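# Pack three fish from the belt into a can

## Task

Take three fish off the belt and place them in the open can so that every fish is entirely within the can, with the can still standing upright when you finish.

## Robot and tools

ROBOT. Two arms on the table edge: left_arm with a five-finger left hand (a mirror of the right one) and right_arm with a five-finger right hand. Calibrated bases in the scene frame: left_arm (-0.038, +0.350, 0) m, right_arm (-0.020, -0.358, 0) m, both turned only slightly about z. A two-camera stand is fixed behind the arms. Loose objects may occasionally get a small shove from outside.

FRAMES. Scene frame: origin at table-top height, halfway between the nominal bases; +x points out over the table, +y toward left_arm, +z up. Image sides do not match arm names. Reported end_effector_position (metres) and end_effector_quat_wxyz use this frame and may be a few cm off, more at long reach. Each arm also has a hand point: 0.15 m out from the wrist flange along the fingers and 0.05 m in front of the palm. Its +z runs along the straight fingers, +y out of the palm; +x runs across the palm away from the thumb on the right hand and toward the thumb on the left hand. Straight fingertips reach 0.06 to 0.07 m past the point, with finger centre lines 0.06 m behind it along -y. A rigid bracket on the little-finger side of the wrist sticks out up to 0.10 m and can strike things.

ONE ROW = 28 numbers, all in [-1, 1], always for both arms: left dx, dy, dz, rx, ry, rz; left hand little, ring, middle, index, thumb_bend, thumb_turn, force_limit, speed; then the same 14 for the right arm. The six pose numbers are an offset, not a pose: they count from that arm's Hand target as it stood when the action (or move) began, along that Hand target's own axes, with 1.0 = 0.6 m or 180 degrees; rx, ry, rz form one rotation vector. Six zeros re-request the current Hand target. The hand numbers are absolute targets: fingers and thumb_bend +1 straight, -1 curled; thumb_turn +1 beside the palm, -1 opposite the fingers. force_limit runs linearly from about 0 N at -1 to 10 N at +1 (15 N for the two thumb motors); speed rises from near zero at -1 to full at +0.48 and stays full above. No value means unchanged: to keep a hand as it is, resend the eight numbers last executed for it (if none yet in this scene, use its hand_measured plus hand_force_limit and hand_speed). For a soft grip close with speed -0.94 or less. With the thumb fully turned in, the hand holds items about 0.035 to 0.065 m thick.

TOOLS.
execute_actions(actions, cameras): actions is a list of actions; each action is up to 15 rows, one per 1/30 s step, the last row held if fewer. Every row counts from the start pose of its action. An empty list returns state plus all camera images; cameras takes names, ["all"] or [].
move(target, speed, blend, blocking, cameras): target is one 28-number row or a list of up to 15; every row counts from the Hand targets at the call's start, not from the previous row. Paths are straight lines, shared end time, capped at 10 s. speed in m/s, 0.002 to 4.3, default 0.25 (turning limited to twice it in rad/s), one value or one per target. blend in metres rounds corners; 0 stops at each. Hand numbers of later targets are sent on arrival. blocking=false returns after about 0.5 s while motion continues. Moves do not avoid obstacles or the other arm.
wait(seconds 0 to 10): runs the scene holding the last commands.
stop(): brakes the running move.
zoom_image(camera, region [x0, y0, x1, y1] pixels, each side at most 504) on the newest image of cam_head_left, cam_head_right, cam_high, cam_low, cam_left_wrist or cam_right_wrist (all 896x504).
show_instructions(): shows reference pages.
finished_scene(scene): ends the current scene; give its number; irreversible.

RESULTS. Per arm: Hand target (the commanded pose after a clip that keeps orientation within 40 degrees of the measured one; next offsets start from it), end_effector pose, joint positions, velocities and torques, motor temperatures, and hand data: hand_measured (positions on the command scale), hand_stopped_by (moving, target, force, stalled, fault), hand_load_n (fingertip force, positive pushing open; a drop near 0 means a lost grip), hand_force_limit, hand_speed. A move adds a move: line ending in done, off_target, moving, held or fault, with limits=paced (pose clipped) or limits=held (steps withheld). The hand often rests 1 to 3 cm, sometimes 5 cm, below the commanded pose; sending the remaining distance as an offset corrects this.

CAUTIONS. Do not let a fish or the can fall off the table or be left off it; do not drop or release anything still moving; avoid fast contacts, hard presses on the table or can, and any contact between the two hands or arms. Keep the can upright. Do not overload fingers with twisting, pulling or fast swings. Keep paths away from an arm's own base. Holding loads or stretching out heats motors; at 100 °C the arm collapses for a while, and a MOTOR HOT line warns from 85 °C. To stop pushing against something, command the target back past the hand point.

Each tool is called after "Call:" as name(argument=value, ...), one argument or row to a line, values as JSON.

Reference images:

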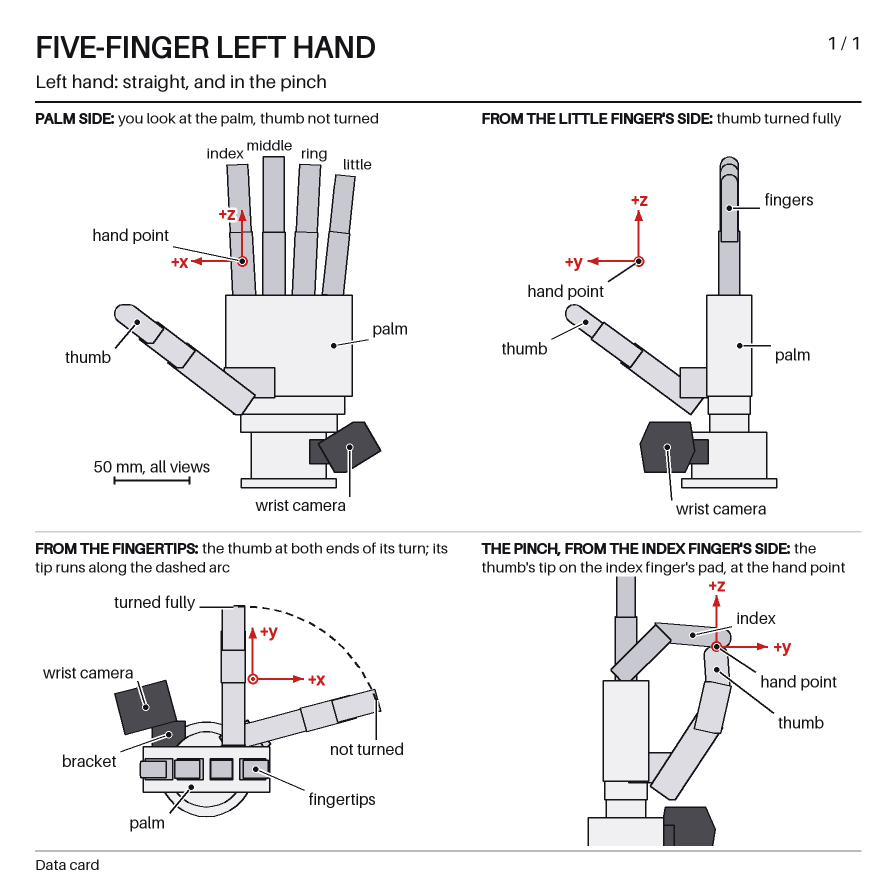

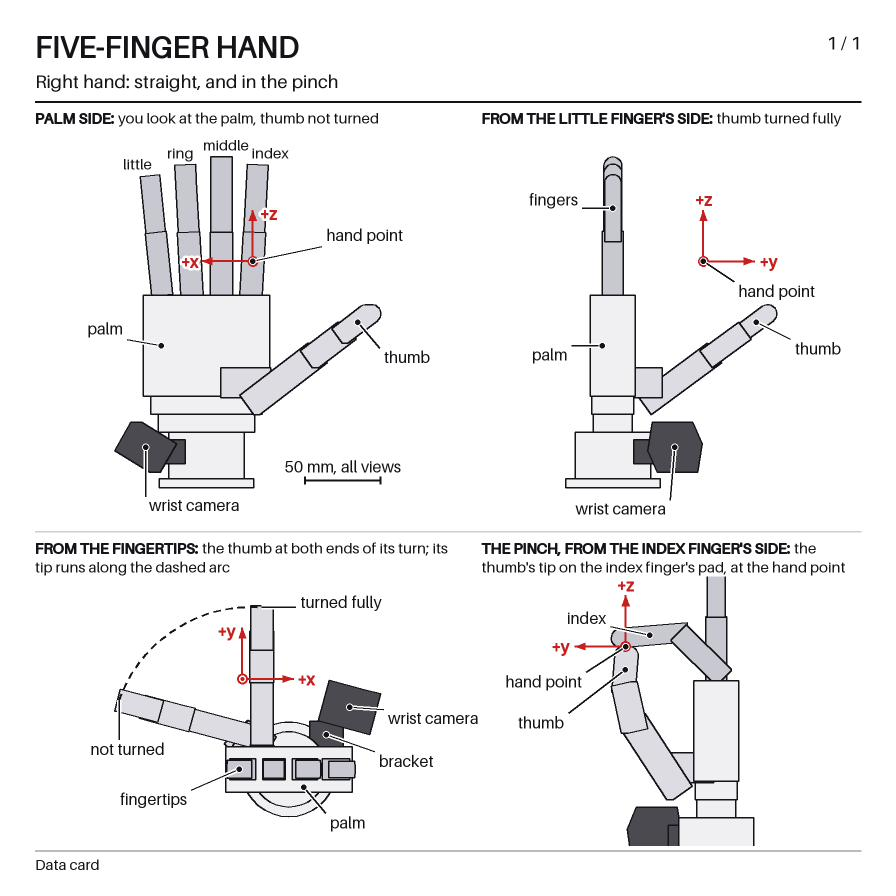

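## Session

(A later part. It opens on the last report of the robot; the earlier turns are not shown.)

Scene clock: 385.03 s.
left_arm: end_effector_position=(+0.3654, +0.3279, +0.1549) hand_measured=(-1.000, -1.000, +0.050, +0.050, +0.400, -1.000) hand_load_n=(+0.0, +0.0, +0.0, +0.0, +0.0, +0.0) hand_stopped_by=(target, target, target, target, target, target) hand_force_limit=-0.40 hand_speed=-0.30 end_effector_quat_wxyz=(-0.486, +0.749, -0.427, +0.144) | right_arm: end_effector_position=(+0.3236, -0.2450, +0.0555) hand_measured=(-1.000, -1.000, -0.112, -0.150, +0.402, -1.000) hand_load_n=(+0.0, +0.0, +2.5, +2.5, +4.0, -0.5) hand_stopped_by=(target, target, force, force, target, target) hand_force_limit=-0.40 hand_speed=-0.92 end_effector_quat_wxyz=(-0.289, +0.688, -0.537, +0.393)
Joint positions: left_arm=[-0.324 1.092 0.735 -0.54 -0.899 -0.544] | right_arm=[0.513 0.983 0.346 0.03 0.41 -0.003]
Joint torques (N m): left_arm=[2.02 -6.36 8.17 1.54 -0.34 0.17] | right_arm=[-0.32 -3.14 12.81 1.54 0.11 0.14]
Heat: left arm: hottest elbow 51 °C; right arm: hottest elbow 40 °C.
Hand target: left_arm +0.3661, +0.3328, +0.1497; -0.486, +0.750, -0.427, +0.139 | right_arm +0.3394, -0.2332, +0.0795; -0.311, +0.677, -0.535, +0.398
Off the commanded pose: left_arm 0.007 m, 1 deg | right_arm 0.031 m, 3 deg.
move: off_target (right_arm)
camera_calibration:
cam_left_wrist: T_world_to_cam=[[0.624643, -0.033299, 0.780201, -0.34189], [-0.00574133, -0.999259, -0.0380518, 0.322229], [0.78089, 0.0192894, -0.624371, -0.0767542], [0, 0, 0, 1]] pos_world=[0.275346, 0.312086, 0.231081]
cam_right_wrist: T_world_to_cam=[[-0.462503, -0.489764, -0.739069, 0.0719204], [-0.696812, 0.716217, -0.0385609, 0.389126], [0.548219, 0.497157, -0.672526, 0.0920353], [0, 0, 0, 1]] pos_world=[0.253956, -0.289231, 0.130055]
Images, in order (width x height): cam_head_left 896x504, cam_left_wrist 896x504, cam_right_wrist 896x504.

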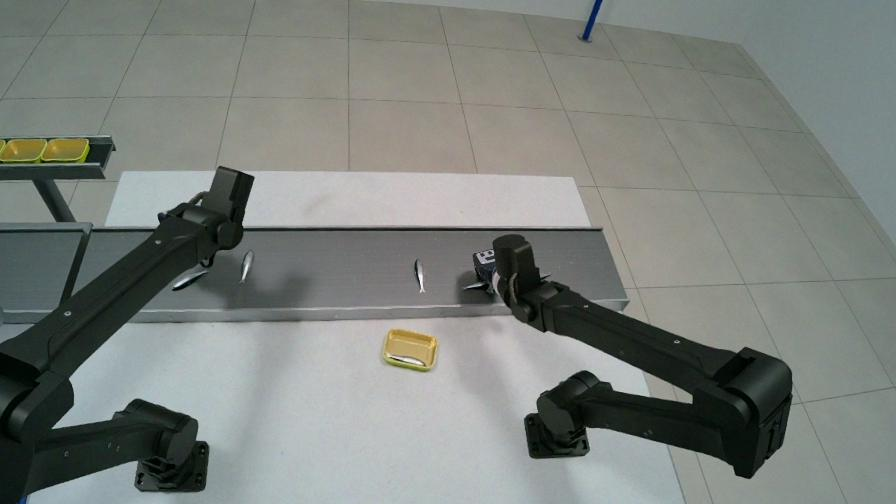

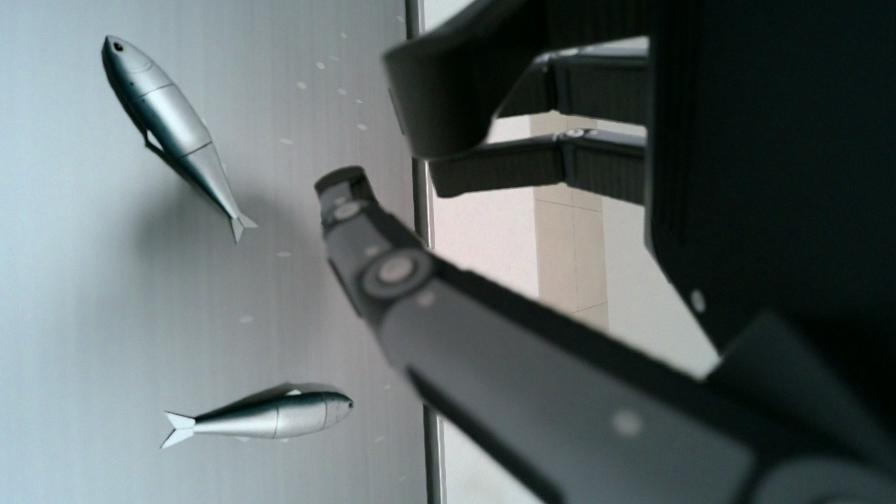

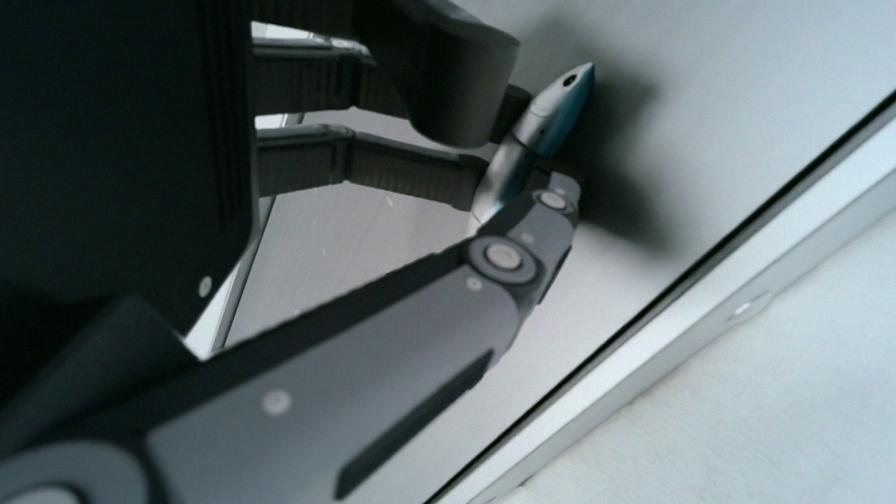

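Call:
move(
  target=[
    [-0.0323,0.132,0.0737,0,0,0,-1,-1,0.05,0.05,0.4,-1,-0.4,-0.3,0,0,0,0,0,0,-1,-1,-0.47,-0.28,0.4,-1,-0.36,-0.92],
    [-0.0323,0.132,0.0737,0,0,0,-1,-1,0.05,0.05,0.4,-1,-0.4,-0.3,0.0277,-0.113,-0.0652,0,0,0,-1,-1,-0.47,-0.28,0.4,-1,-0.36,-0.92],
  ],
  speed=0.08,
  cameras=["cam_left_wrist","cam_right_wrist"],
)

Scene clock: 402.67 s.
left_arm: end_effector_position=(+0.3447, +0.3564, +0.0742) hand_measured=(-1.000, -1.000, +0.050, +0.050, +0.400, -1.000) hand_load_n=(+0.0, +0.0, +0.0, +0.0, +0.0, +0.0) hand_stopped_by=(target, target, target, target, target, target) hand_force_limit=-0.40 hand_speed=-0.30 end_effector_quat_wxyz=(-0.487, +0.749, -0.425, +0.148) | right_arm: end_effector_position=(+0.3264, -0.2432, +0.1295) hand_measured=(-1.000, -1.000, -0.120, -0.164, +0.402, -1.000) hand_load_n=(+0.0, +0.0, +3.0, +3.5, +5.5, -1.0) hand_stopped_by=(target, target, force, force, target, target) hand_force_limit=-0.36 hand_speed=-0.92 end_effector_quat_wxyz=(-0.287, +0.690, -0.537, +0.391)
Joint positions: left_arm=[-0.254 1.127 0.506 -0.201 -0.854 -0.461] | right_arm=[0.513 0.839 0.502 -0.276 0.408 -0.003]
Joint torques (N m): left_arm=[2.37 -4.89 6.63 1.68 -0.29 0.2] | right_arm=[-0.32 -2.43 14.6 1.55 0.18 0.13]
Heat: left arm: hottest elbow 47 °C; right arm: hottest elbow 45 °C.
Hand target: left_arm +0.3420, +0.3620, +0.0650; -0.486, +0.750, -0.427, +0.138 | right_arm +0.3396, -0.2331, +0.1597; -0.311, +0.677, -0.535, +0.398
Off the commanded pose: left_arm 0.011 m, 1 deg | right_arm 0.034 m, 3 deg.
move: off_target (left_arm, right_arm)
camera_calibration:
cam_left_wrist: T_world_to_cam=[[0.616623, -0.0312999, 0.786636, -0.263546], [-0.00530207, -0.999352, -0.0356076, 0.347247], [0.787241, 0.0177857, -0.616389, -0.113759], [0, 0, 0, 1]] pos_world=[0.253905, 0.340796, 0.149559]
cam_right_wrist: T_world_to_cam=[[-0.466077, -0.491765, -0.735486, 0.128932], [-0.698221, 0.714996, -0.0356023, 0.392475], [0.543378, 0.496939, -0.676604, 0.141503], [0, 0, 0, 1]] pos_world=[0.257237, -0.287532, 0.204542]
Images, in order (width x height): cam_left_wrist 896x504, cam_right_wrist 896x504.

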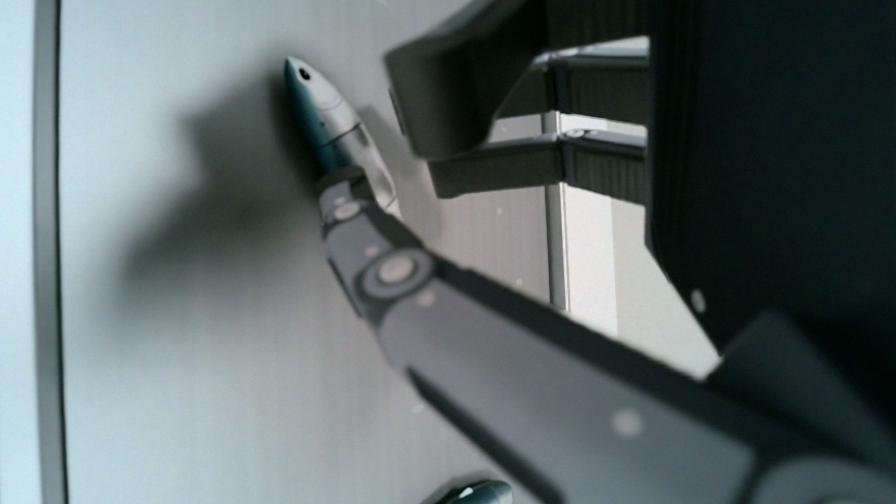

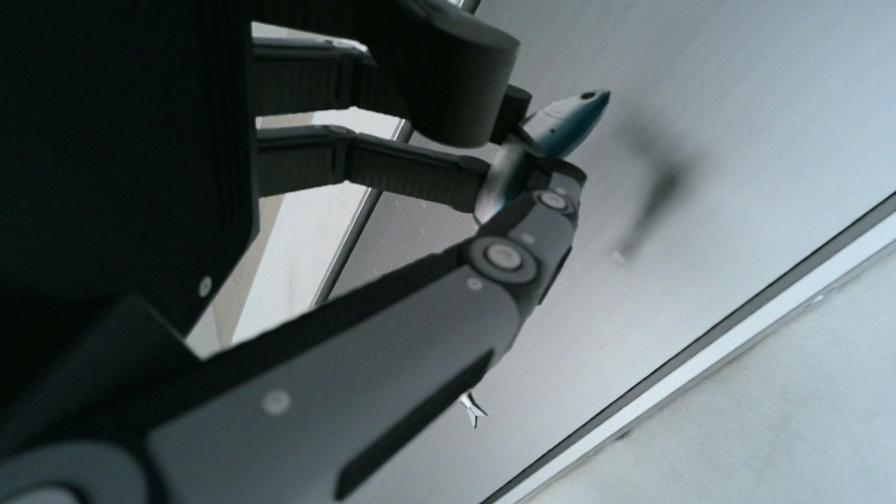

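Call:
move(
  target=[
    [0.003,0.0174,0.0112,0,0,0,-1,-1,0.05,0.05,0.4,-1,-0.4,-0.3,-0.2892,0.0366,-0.2043,-0.0208,0.0847,0.0489,-1,-1,-0.47,-0.28,0.4,-1,-0.36,-0.92],
    [0.003,0.0174,0.0112,0,0,0,-1,-1,-0.45,-0.25,0.4,-1,-0.4,-0.92,-0.2892,0.0366,-0.2043,-0.0208,0.0847,0.0489,-1,-1,-0.47,-0.28,0.4,-1,-0.36,-0.92],
  ],
  speed=0.12,
  cameras=["cam_left_wrist","cam_right_wrist","cam_head_left","cam_head_right"],
)

Scene clock: 428.27 s.
left_arm: end_effector_position=(+0.3455, +0.3570, +0.0623) hand_measured=(-1.000, -1.000, -0.172, -0.240, +0.402, -1.000) hand_load_n=(+0.0, +0.0, +1.5, +3.0, +6.0, -0.5) hand_stopped_by=(target, target, force, force, target, target) hand_force_limit=-0.40 hand_speed=-0.92 end_effector_quat_wxyz=(-0.487, +0.748, -0.424, +0.149) | right_arm: end_effector_position=(+0.2023, -0.0881, +0.1518) hand_measured=(-1.000, -1.000, -0.120, -0.164, +0.402, -1.000) hand_load_n=(+0.0, +0.0, +3.0, +3.5, +5.5, -1.0) hand_stopped_by=(target, target, force, force, target, target) hand_force_limit=-0.36 hand_speed=-0.92 end_effector_quat_wxyz=(-0.228, +0.590, -0.631, +0.449)
Joint positions: left_arm=[-0.251 1.158 0.486 -0.145 -0.851 -0.456] | right_arm=[1.343 1.254 0.899 -1.333 1.052 1.424]
Joint torques (N m): left_arm=[2.32 -5.13 6.58 1.62 -0.25 0.16] | right_arm=[0.5 -4.72 12.51 0.18 0.92 0.2]
Motor temperatures (°C): left_arm=[25 31 44 25 24 22] | right_arm=[24 25 48 23 25 22]
Heat: left arm: hottest elbow 44 °C; right arm: hottest elbow 48 °C.
Hand target: left_arm +0.3420, +0.3629, +0.0525; -0.486, +0.750, -0.427, +0.138 | right_arm +0.2032, -0.0691, +0.1651; -0.244, +0.585, -0.635, +0.442
Off the commanded pose: left_arm 0.012 m, 1 deg | right_arm 0.023 m, 2 deg.
move: off_target (left_arm, right_arm); target 2's new numbers were sent with left_arm's hand 0.012 m and 1 deg from that target
camera_calibration:
cam_left_wrist: T_world_to_cam=[[0.614862, -0.0314522, 0.788007, -0.254116], [-0.0061847, -0.999366, -0.0350625, 0.347678], [0.788611, 0.016685, -0.614667, -0.121986], [0, 0, 0, 1]] pos_world=[0.254596, 0.3415, 0.137455]
cam_right_wrist: T_world_to_cam=[[-0.568464, -0.336177, -0.750889, 0.20057], [-0.437695, 0.896397, -0.0699638, 0.164219], [0.696615, 0.288888, -0.656713, 0.0945807], [0, 0, 0, 1]] pos_world=[0.120008, -0.107101, 0.224207]
Images, in order (width x height): cam_head_left 896x504, cam_head_right 896x504, cam_left_wrist 896x504, cam_right_wrist 896x504.

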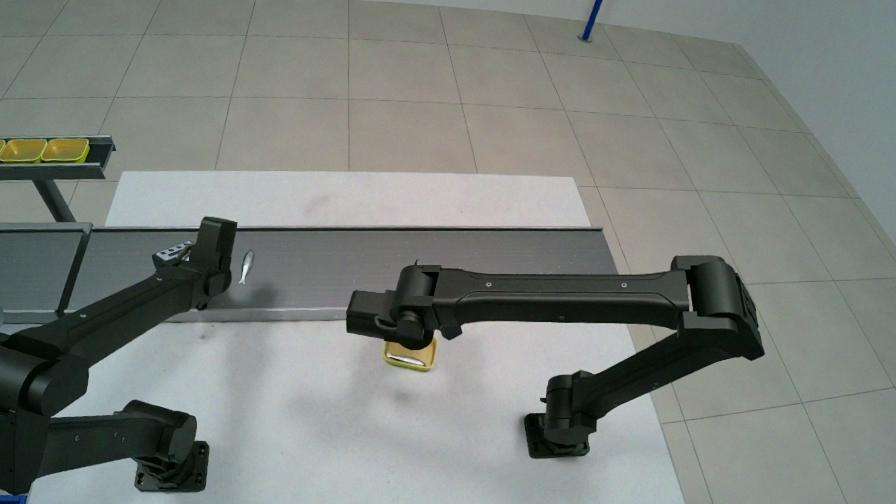

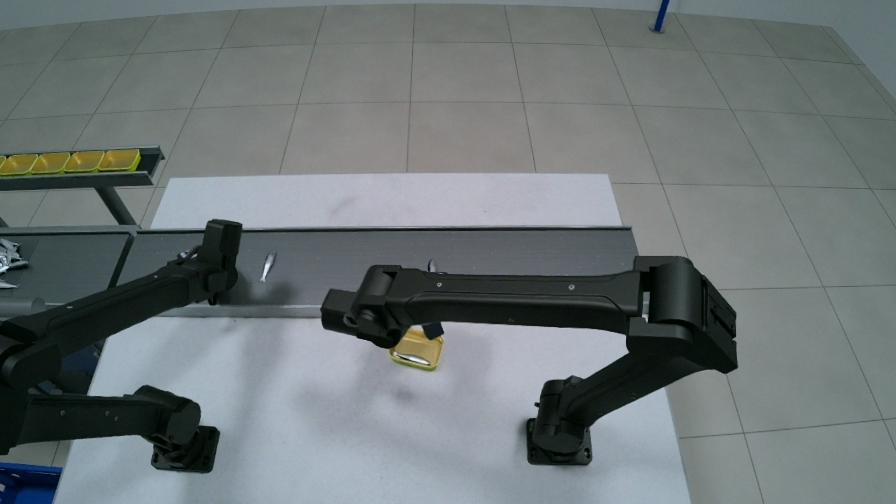

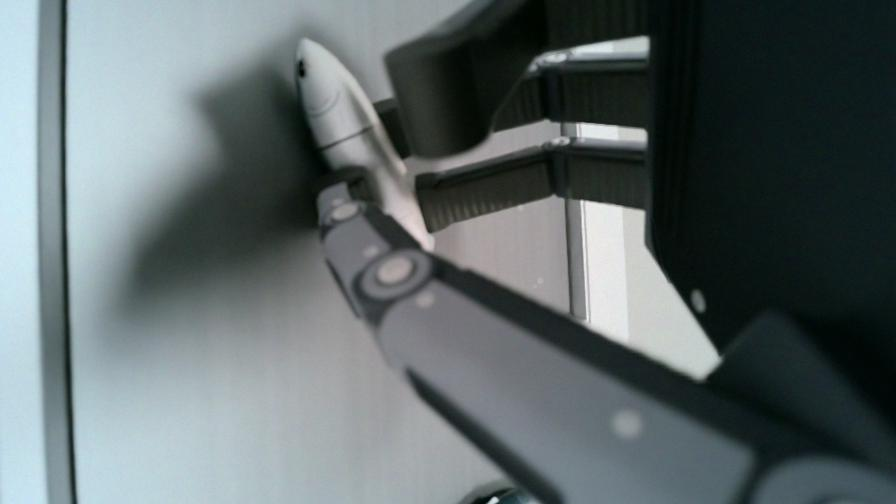

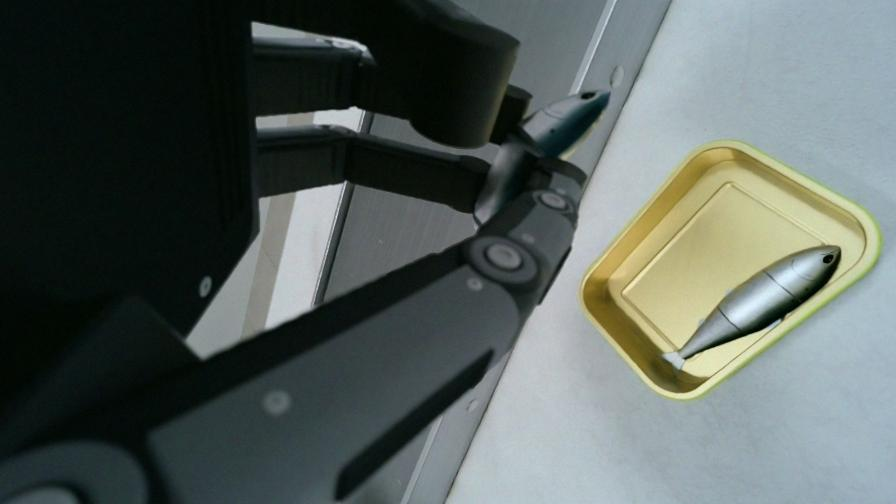

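Call:
move(
  target=[0.0038,-0.0632,-0.011,0,0,0,-1,-1,-0.47,-0.28,0.4,-1,-0.4,-0.92,-0.0072,0.1768,0.0658,-0.0052,0.0212,0.0122,-1,-1,-0.47,-0.28,0.4,-1,-0.36,-0.92],
  speed=0.08,
  cameras=["cam_left_wrist","cam_right_wrist"],
)

Scene clock: 462.50 s.
left_arm: end_effector_position=(+0.3382, +0.3637, +0.0626) hand_measured=(-1.000, -1.000, -0.192, -0.246, +0.402, -1.000) hand_load_n=(+0.0, +0.0, +3.5, +2.0, +6.5, +0.5) hand_stopped_by=(target, target, force, force, target, target) hand_force_limit=-0.40 hand_speed=-0.92 end_effector_quat_wxyz=(-0.480, +0.748, -0.442, +0.120) | right_arm: end_effector_position=(+0.1852, -0.0875, +0.0600) hand_measured=(-1.000, -1.000, -0.120, -0.164, +0.402, -1.000) hand_load_n=(+0.0, +0.0, +3.0, +3.5, +5.5, -0.5) hand_stopped_by=(target, target, force, force, target, target) hand_force_limit=-0.36 hand_speed=-0.92 end_effector_quat_wxyz=(+0.223, -0.558, +0.658, -0.454)
Joint positions: left_arm=[-0.236 1.153 0.511 -0.231 -0.841 -0.438] | right_arm=[1.399 1.439 0.786 -1.23 1.031 1.685]
Joint torques (N m): left_arm=[2.49 -7.71 10.7 0.65 -0.31 0.17] | right_arm=[0.56 -5.54 6.68 0.5 0.62 0.23]
Heat: left arm: hottest elbow 44 °C; right arm: hottest elbow 49 °C.
Hand target: left_arm +0.3585, +0.3634, +0.0875; -0.486, +0.750, -0.427, +0.138 | right_arm +0.1809, -0.0836, +0.0551; +0.227, -0.560, +0.657, -0.451
Off the commanded pose: left_arm 0.032 m, 3 deg | right_arm 0.008 m, 1 deg.
move: off_target (left_arm)
camera_calibration:
cam_left_wrist: T_world_to_cam=[[0.666434, -0.0457311, 0.74416, -0.259032], [-0.00870437, -0.998526, -0.0535676, 0.355985], [0.745513, 0.0292218, -0.66585, -0.102937], [0, 0, 0, 1]] pos_world=[0.252467, 0.346623, 0.14329]
cam_right_wrist: T_world_to_cam=[[-0.580113, -0.27037, -0.768355, 0.131045], [-0.365967, 0.929247, -0.0506779, 0.138186], [0.727693, 0.251793, -0.638015, 0.0358479], [0, 0, 0, 1]] pos_world=[0.100506, -0.102004, 0.130564]
Images, in order (width x height): cam_left_wrist 896x504, cam_right_wrist 896x504.

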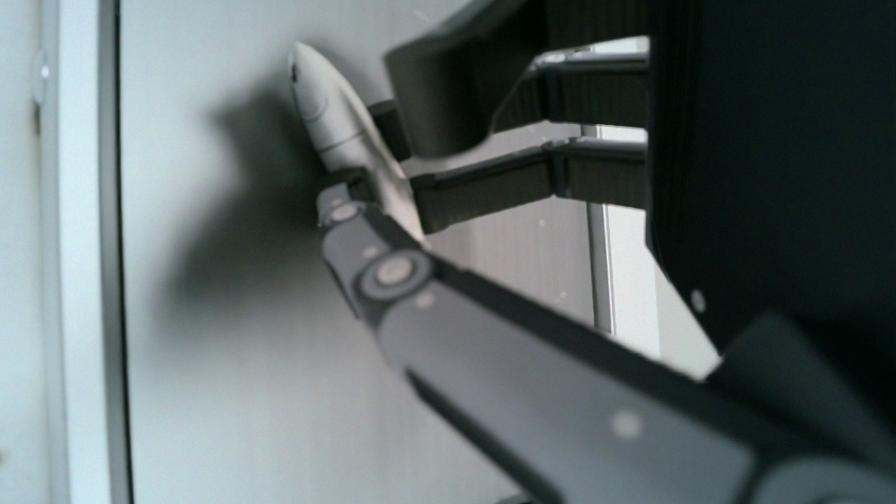

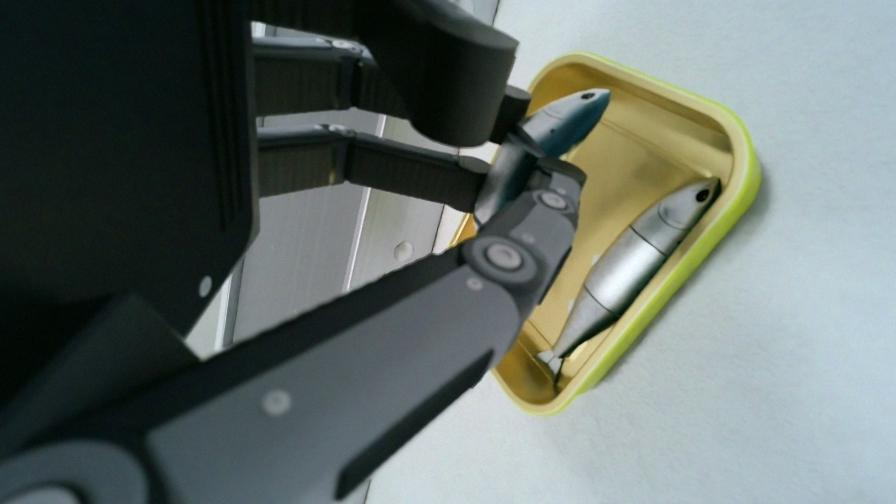

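Call:
move(
  target=[
    [-0.0243,-0.0988,-0.0571,0,0,0,-1,-1,-0.47,-0.28,0.4,-1,-0.4,-0.92,-0.0099,0.0302,0.0117,0,0,0,-1,-1,-0.47,-0.28,0.4,-1,-0.36,-0.92],
    [-0.0243,-0.0988,-0.0571,0,0,0,-1,-1,-0.47,-0.28,0.4,-1,-0.4,-0.92,-0.0099,0.0302,0.0117,0,0,0,-1,-1,-0.03,-0.08,0.47,-1,-0.36,-0.85],
  ],
  speed=0.07,
  cameras=["cam_left_wrist","cam_right_wrist"],
)

Scene clock: 483.57 s.
left_arm: end_effector_position=(+0.3413, +0.3632, +0.1292) hand_measured=(-1.000, -1.000, -0.192, -0.246, +0.402, -1.000) hand_load_n=(+0.0, +0.0, +3.5, +1.5, +6.5, +0.5) hand_stopped_by=(target, target, force, force, target, target) hand_force_limit=-0.40 hand_speed=-0.92 end_effector_quat_wxyz=(-0.480, +0.748, -0.443, +0.119) | right_arm: end_effector_position=(+0.1832, -0.0836, +0.0406) hand_measured=(-1.000, -1.000, -0.030, -0.080, +0.470, -1.000) hand_load_n=(+0.0, +0.0, +0.0, +0.0, +0.0, +0.5) hand_stopped_by=(target, target, target, target, target, target) hand_force_limit=-0.36 hand_speed=-0.85 end_effector_quat_wxyz=(+0.225, -0.557, +0.658, -0.453)
Joint positions: left_arm=[-0.235 1.038 0.638 -0.473 -0.841 -0.435] | right_arm=[1.408 1.488 0.772 -1.179 1.029 1.702]
Joint torques (N m): left_arm=[2.43 -6.65 12.07 0.51 -0.35 0.16] | right_arm=[0.32 -6.12 6.15 0.5 0.61 0.19]
Heat: left arm: hottest elbow 46 °C; right arm: hottest elbow 47 °C.
Hand target: left_arm +0.3584, +0.3634, +0.1574; -0.486, +0.750, -0.427, +0.138 | right_arm +0.1785, -0.0810, +0.0351; +0.227, -0.560, +0.657, -0.451
Off the commanded pose: left_arm 0.033 m, 3 deg | right_arm 0.008 m, 0 deg.
move: off_target (left_arm)
camera_calibration:
cam_left_wrist: T_world_to_cam=[[0.66874, -0.0483697, 0.741922, -0.310257], [-0.0106339, -0.998402, -0.0555059, 0.359952], [0.743421, 0.0292295, -0.668185, -0.0598187], [0, 0, 0, 1]] pos_world=[0.255779, 0.346118, 0.210196]
cam_right_wrist: T_world_to_cam=[[-0.579132, -0.268377, -0.769792, 0.116111], [-0.365956, 0.929357, -0.04869, 0.132775], [0.728479, 0.253512, -0.636435, 0.0239184], [0, 0, 0, 1]] pos_world=[0.0984092, -0.0982977, 0.111068]
Images, in order (width x height): cam_left_wrist 896x504, cam_right_wrist 896x504.

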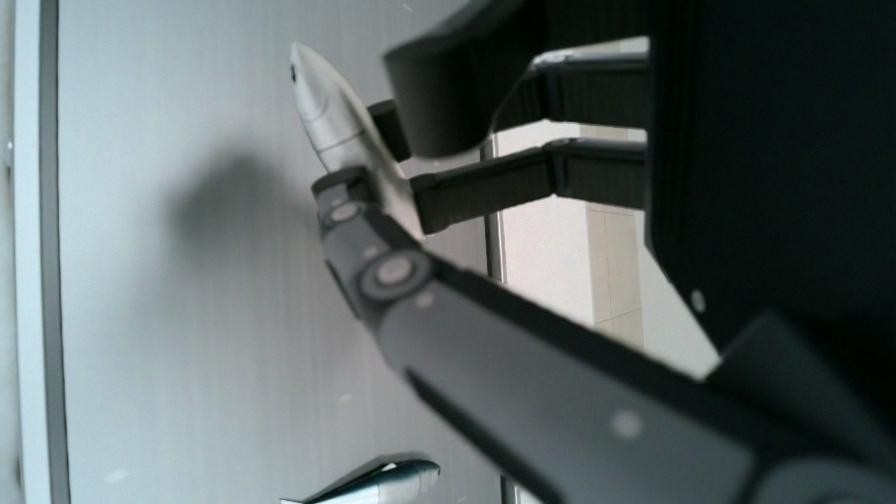

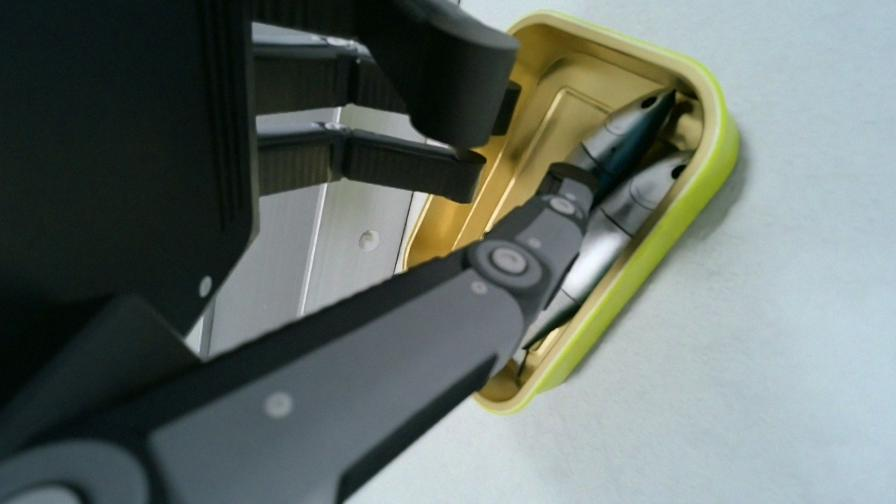

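Call:
move(
  target=[
    [0,0,0,0,0,0,-1,-1,-0.47,-0.28,0.4,-1,-0.4,-0.92,-0.0193,-0.0503,-0.016,0,0,0,-1,-1,-0.03,-0.08,0.47,-1,-0.36,-0.85],
    [0.217,0.1513,-0.3473,0.0573,0.2334,0.1348,-1,-1,-0.47,-0.28,0.4,-1,-0.4,-0.92,0.0118,-0.1774,-0.0894,0,0,0,-1,-1,-0.03,-0.08,0.47,-1,-0.36,-0.85],
  ],
  speed=[0.06, 0.16],
  cameras=["cam_left_wrist","cam_right_wrist","cam_head_right"],
)

Call:
zoom_image(
  camera="cam_right_wrist",
  region=[480, 50, 896, 450],
)

Scene clock: 501.30 s.
left_arm: end_effector_position=(+0.2627, +0.1260, +0.1610) hand_measured=(-1.000, -1.000, -0.192, -0.246, +0.402, -1.000) hand_load_n=(+0.0, +0.0, +3.5, +1.5, +6.5, +0.5) hand_stopped_by=(target, target, force, force, target, target) hand_force_limit=-0.40 hand_speed=-0.92 end_effector_quat_wxyz=(+0.385, -0.510, +0.695, -0.330) | right_arm: end_effector_position=(+0.1845, -0.0773, +0.1353) hand_measured=(-1.000, -1.000, -0.030, -0.080, +0.470, -1.000) hand_load_n=(+0.0, +0.0, +0.0, +0.0, +0.0, +0.0) hand_stopped_by=(target, target, target, target, target, target) hand_force_limit=-0.36 hand_speed=-0.85 end_effector_quat_wxyz=(-0.216, +0.565, -0.650, +0.460)
Joint positions: left_arm=[-0.853 0.88 0.596 -0.389 -0.678 -0.233] | right_arm=[1.408 1.362 0.936 -1.485 1.031 1.686]
Joint torques (N m): left_arm=[0.21 -3.08 8.51 1.8 -0.18 0.2] | right_arm=[-1.38 -8 11.63 -0.25 0.84 -0.07]
Motor temperatures (°C): left_arm=[25 30 52 25 24 22] | right_arm=[24 26 45 23 26 22]
Heat: left arm: hottest elbow 52 °C; right arm: hottest elbow 45 °C.
Hand target: left_arm +0.2603, +0.1206, +0.1554; +0.383, -0.501, +0.702, -0.329 | right_arm +0.1899, -0.0660, +0.1529; +0.227, -0.560, +0.657, -0.451
Off the commanded pose: left_arm 0.008 m, 1 deg | right_arm 0.022 m, 2 deg.
move: off_target (right_arm)
camera_calibration:
cam_left_wrist: T_world_to_cam=[[0.392081, -0.485822, 0.781184, -0.171351], [-0.746649, -0.664117, -0.03827, 0.272481], [0.53739, -0.568265, -0.623126, 0.148915], [0, 0, 0, 1]] pos_world=[0.190606, 0.182336, 0.237078]
cam_right_wrist: T_world_to_cam=[[-0.582833, -0.295727, -0.756869, 0.188317], [-0.374135, 0.924488, -0.0731136, 0.136495], [0.721338, 0.240558, -0.649464, 0.0837909], [0, 0, 0, 1]] pos_world=[0.100383, -0.0906539, 0.20693]
Images, in order (width x height): cam_head_right 896x504, cam_left_wrist 896x504, cam_right_wrist 896x504.

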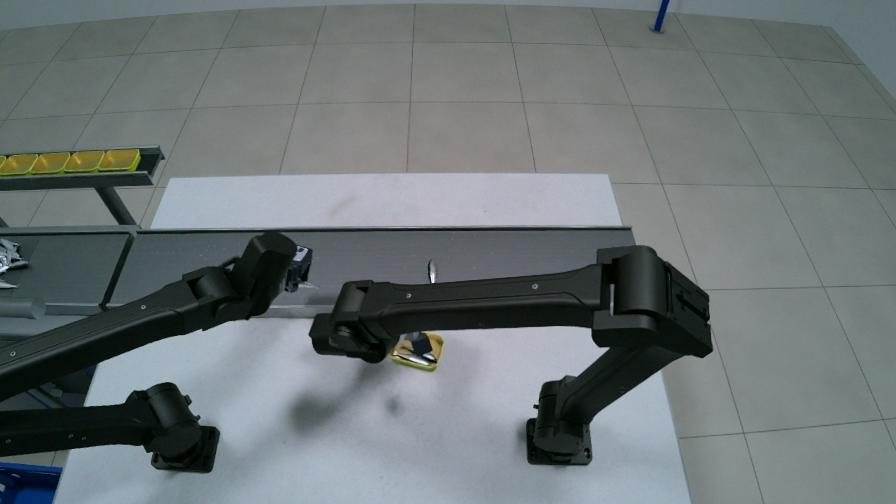

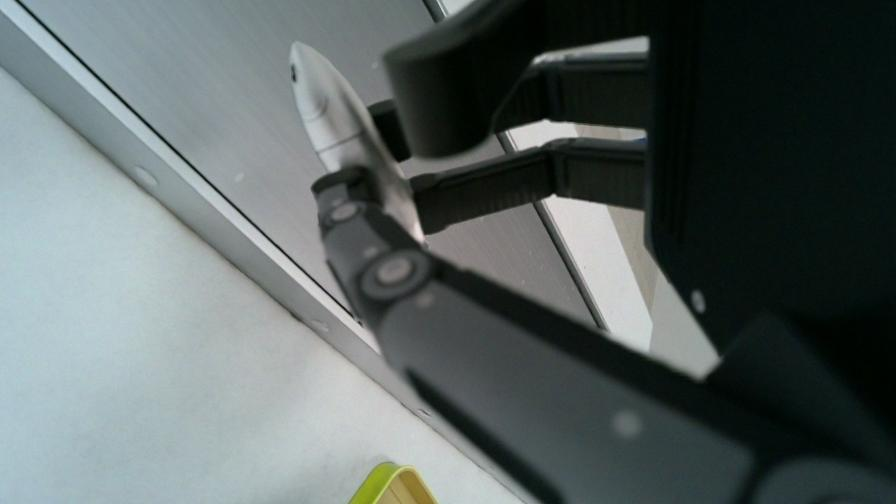

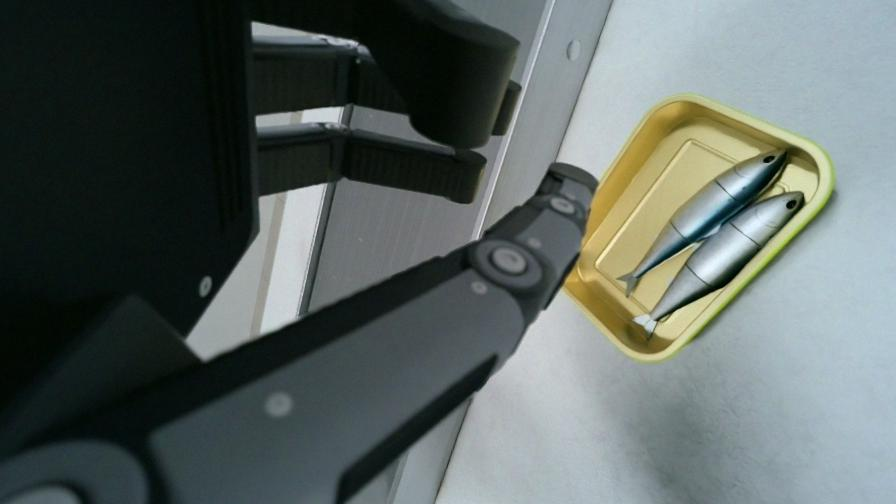

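Scaled by 1.212.

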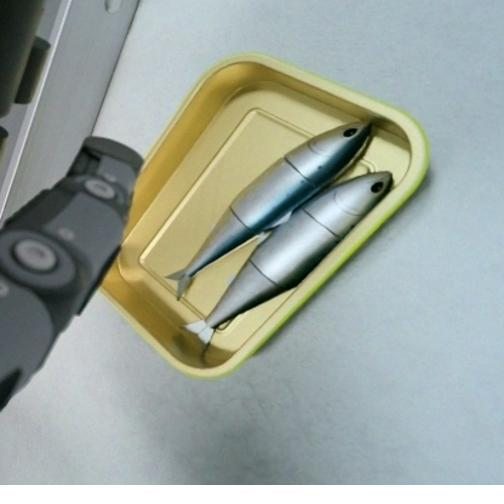

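Call:
move(
  target=[0.41,0.0035,-0.0257,0.0012,0.0047,0.0027,-1,-1,-0.47,-0.28,0.4,-1,-0.4,-0.92,0.2973,-0.077,0.2358,0.0185,-0.0753,-0.0435,-1,-1,-0.03,-0.08,0.47,-1,-0.36,-0.85],
  speed=0.16,
  cameras=["cam_left_wrist","cam_head_left","cam_head_right"],
)

Scene clock: 521.80 s.
left_arm: end_effector_position=(+0.2461, +0.1027, +0.1408) hand_measured=(-1.000, -1.000, -0.192, -0.246, +0.402, -1.000) hand_load_n=(+0.0, +0.0, +3.5, +1.5, +6.5, +0.5) hand_stopped_by=(target, target, force, force, target, target) hand_force_limit=-0.40 hand_speed=-0.92 end_effector_quat_wxyz=(+0.388, -0.493, +0.712, -0.317) | right_arm: end_effector_position=(+0.2098, -0.1170, +0.1536) hand_measured=(-1.000, -1.000, -0.030, -0.080, +0.470, -1.000) hand_load_n=(+0.0, +0.0, +0.0, -0.5, +0.0, +0.0) hand_stopped_by=(target, target, target, target, target, target) hand_force_limit=-0.36 hand_speed=-0.85 end_effector_quat_wxyz=(-0.244, +0.585, -0.633, +0.444)
Joint positions: left_arm=[-0.955 0.952 0.596 -0.389 -0.745 -0.278] | right_arm=[1.294 1.134 0.806 -1.224 1.063 1.305]
Joint torques (N m): left_arm=[2.08 -6.01 8.69 1.14 -0.24 0.2] | right_arm=[-1.85 -5.36 8.31 1.05 0.64 -0.06]
Heat: left arm: hottest elbow 48 °C; right arm: hottest elbow 49 °C.
Hand target: left_arm +0.2490, +0.1067, +0.1446; +0.390, -0.495, +0.708, -0.318 (not the last commanded pose) | right_arm +0.2128, -0.1211, +0.1546; -0.243, +0.583, -0.637, +0.443 (not the last commanded pose)
Off the commanded pose: left_arm 0.224 m, 2 deg | right_arm 0.178 m, 11 deg.
move: held (left_arm; a check stopped the path), off_target (right_arm; braked when a check withheld steps of left_arm); limits=held
pose unreachable (left arm): on one or more control steps of this call, first in action 0 (counted from 0), this arm could not follow its commanded pose, so it was not sent that pose on those steps. It may still have moved: this result reports where it is.
cause: moving toward the commanded pose would bring a part of the arm too close to another arm (a part of this arm just beyond joint 4 (wrist pitch) and a part of the right arm just beyond its joint 4 (wrist pitch), 42 mm apart when this arm was first held).
camera_calibration:
cam_left_wrist: T_world_to_cam=[[0.38592, -0.532205, 0.75354, -0.150189], [-0.766325, -0.639706, -0.0593396, 0.249281], [0.513625, -0.554557, -0.654718, 0.140963], [0, 0, 0, 1]] pos_world=[0.176589, 0.157707, 0.220257]
Images, in order (width x height): cam_head_left 896x504, cam_head_right 896x504, cam_left_wrist 896x504.

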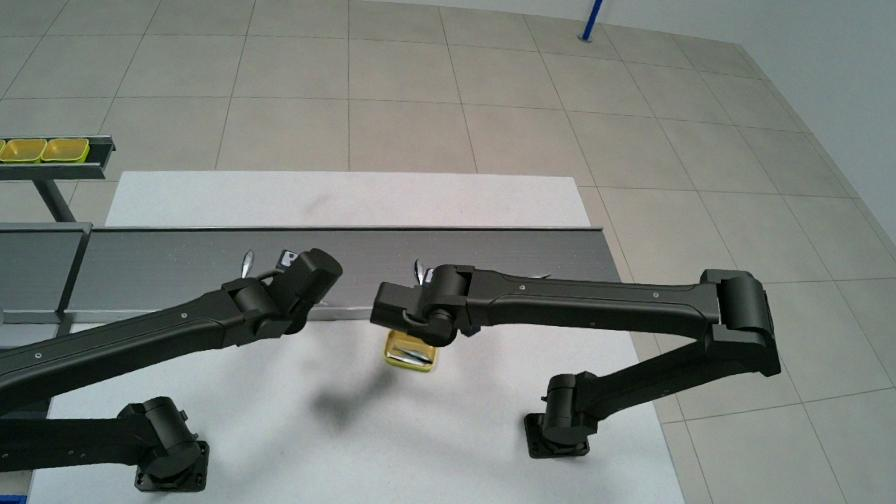

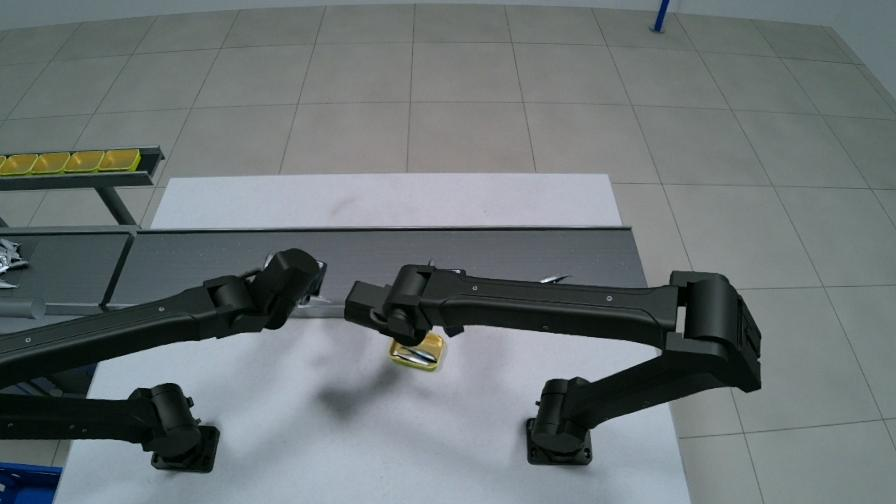

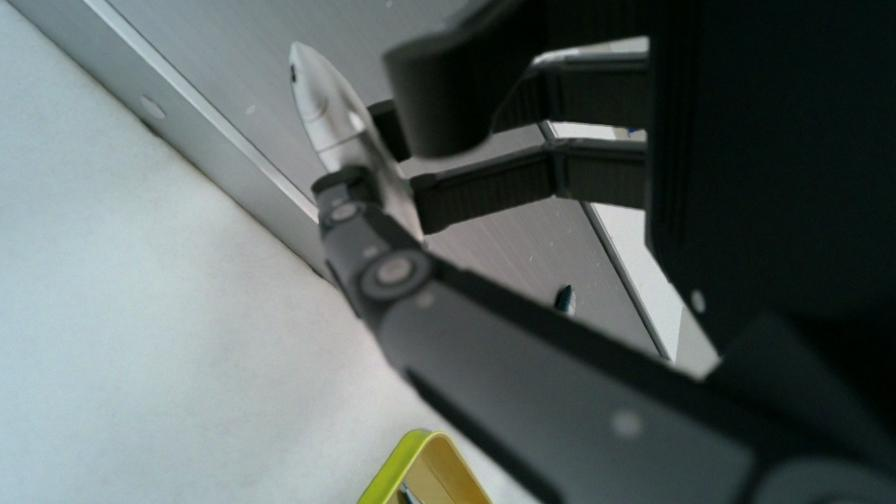

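Call:
move(
  target=[
    [0,0,0,0,0,0,-1,-1,-0.47,-0.28,0.4,-1,-0.4,-0.92,0.2324,-0.0475,0.1628,0.0139,-0.0565,-0.0326,-1,-1,-0.03,-0.08,0.47,-1,-0.36,-0.85],
    [0.3803,-0.0138,-0.0198,0.001,0.004,0.0023,-1,-1,-0.47,-0.28,0.4,-1,-0.4,-0.92,0.2324,-0.0475,0.1628,0.0139,-0.0565,-0.0326,-1,-1,-0.03,-0.08,0.47,-1,-0.36,-0.85],
  ],
  speed=0.18,
  blend=0.02,
  cameras=["cam_left_wrist","cam_head_left","cam_head_right","cam_right_wrist"],
)

Scene clock: 535.23 s.
left_arm: end_effector_position=(+0.1944, -0.0907, +0.0942) hand_measured=(-1.000, -1.000, -0.192, -0.246, +0.402, -1.000) hand_load_n=(+0.0, +0.0, +3.5, +1.5, +6.5, +0.5) hand_stopped_by=(target, target, force, force, target, target) hand_force_limit=-0.40 hand_speed=-0.92 end_effector_quat_wxyz=(+0.391, -0.487, +0.717, -0.311) | right_arm: end_effector_position=(+0.2775, -0.2758, +0.1573) hand_measured=(-1.000, -1.000, -0.030, -0.080, +0.470, -1.000) hand_load_n=(+0.0, +0.0, +0.0, +0.0, +0.0, +0.0) hand_stopped_by=(target, target, target, target, target, target) hand_force_limit=-0.36 hand_speed=-0.85 end_effector_quat_wxyz=(-0.285, +0.651, -0.573, +0.409)
Joint positions: left_arm=[-1.315 1.519 0.975 -0.544 -0.97 -0.702] | right_arm=[0.53 0.572 0.471 -0.509 0.499 0.083]
Joint torques (N m): left_arm=[0.15 -11.52 11 0.31 -0.71 0] | right_arm=[-2.14 0.26 10.02 2.48 0.16 -0.08]
Motor temperatures (°C): left_arm=[25 30 47 25 24 22] | right_arm=[24 26 47 23 27 22]
Heat: left arm: hottest elbow 47 °C; right arm: hottest elbow 47 °C.
Hand target: left_arm +0.1955, -0.1116, +0.1033; +0.387, -0.490, +0.712, -0.321 | right_arm +0.2802, -0.2800, +0.1597; -0.288, +0.646, -0.572, +0.415
Off the commanded pose: left_arm 0.023 m, 1 deg | right_arm 0.006 m, 1 deg.
move: off_target (left_arm)
camera_calibration:
cam_left_wrist: T_world_to_cam=[[0.38349, -0.549372, 0.742378, -0.198021], [-0.770825, -0.633149, -0.0703563, 0.0856172], [0.508688, -0.545263, -0.666276, 0.0324976], [0, 0, 0, 1]] pos_world=[0.125404, -0.0368591, 0.174683]
cam_right_wrist: T_world_to_cam=[[-0.488493, -0.42154, -0.763989, 0.140667], [-0.620163, 0.783653, -0.0358594, 0.379926], [0.613818, 0.45628, -0.644233, 0.167254], [0, 0, 0, 1]] pos_world=[0.201667, -0.314748, 0.228843]
Images, in order (width x height): cam_head_left 896x504, cam_head_right 896x504, cam_left_wrist 896x504, cam_right_wrist 896x504.

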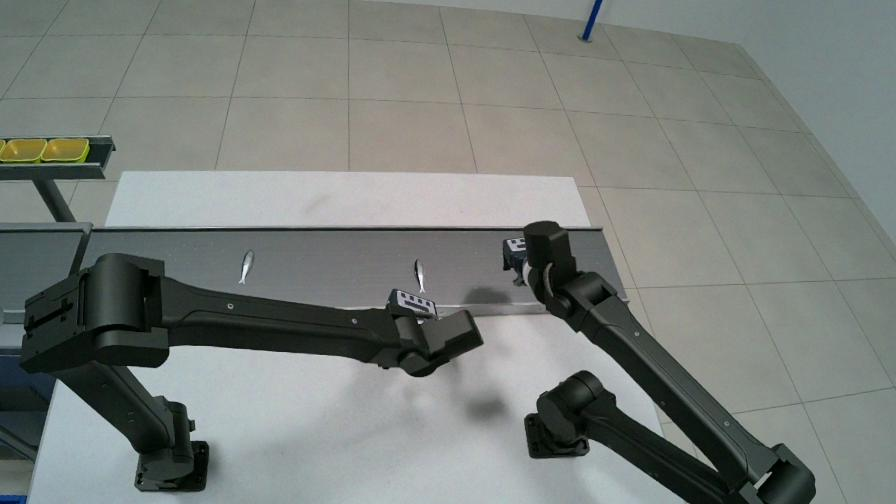

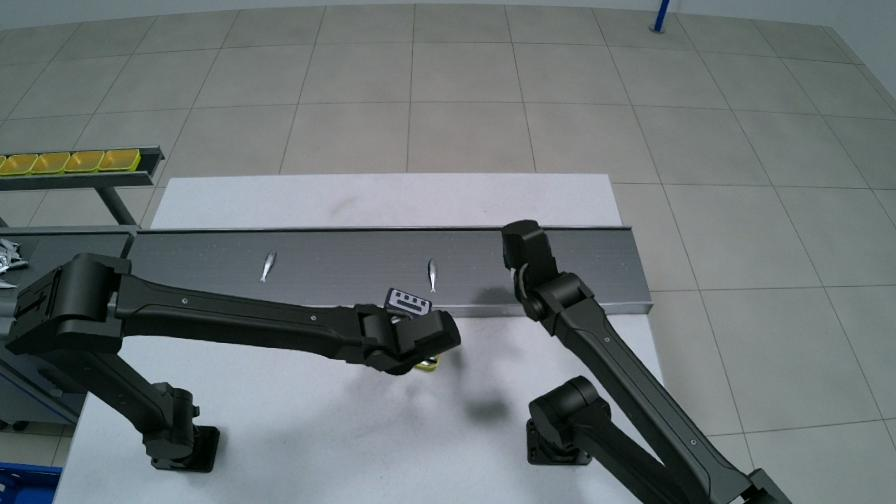

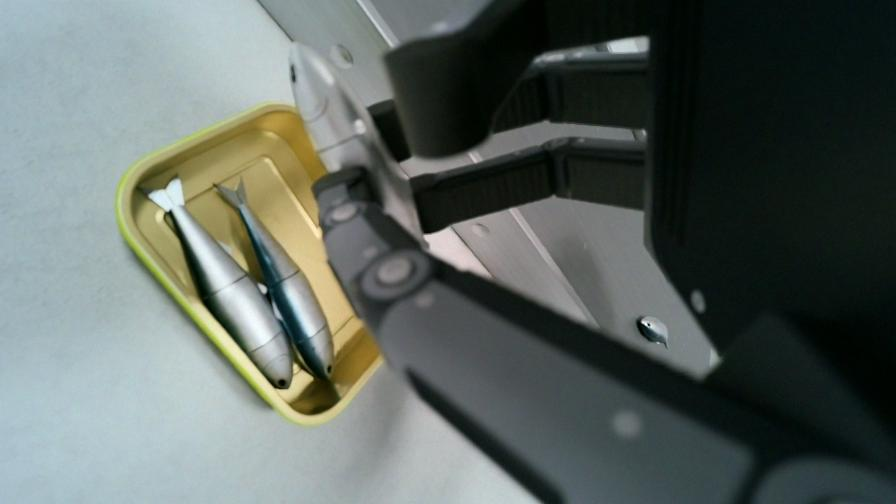

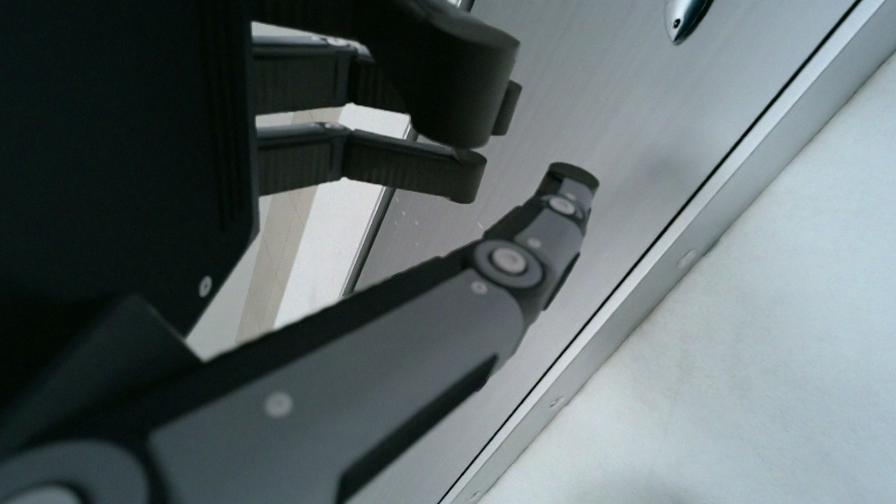

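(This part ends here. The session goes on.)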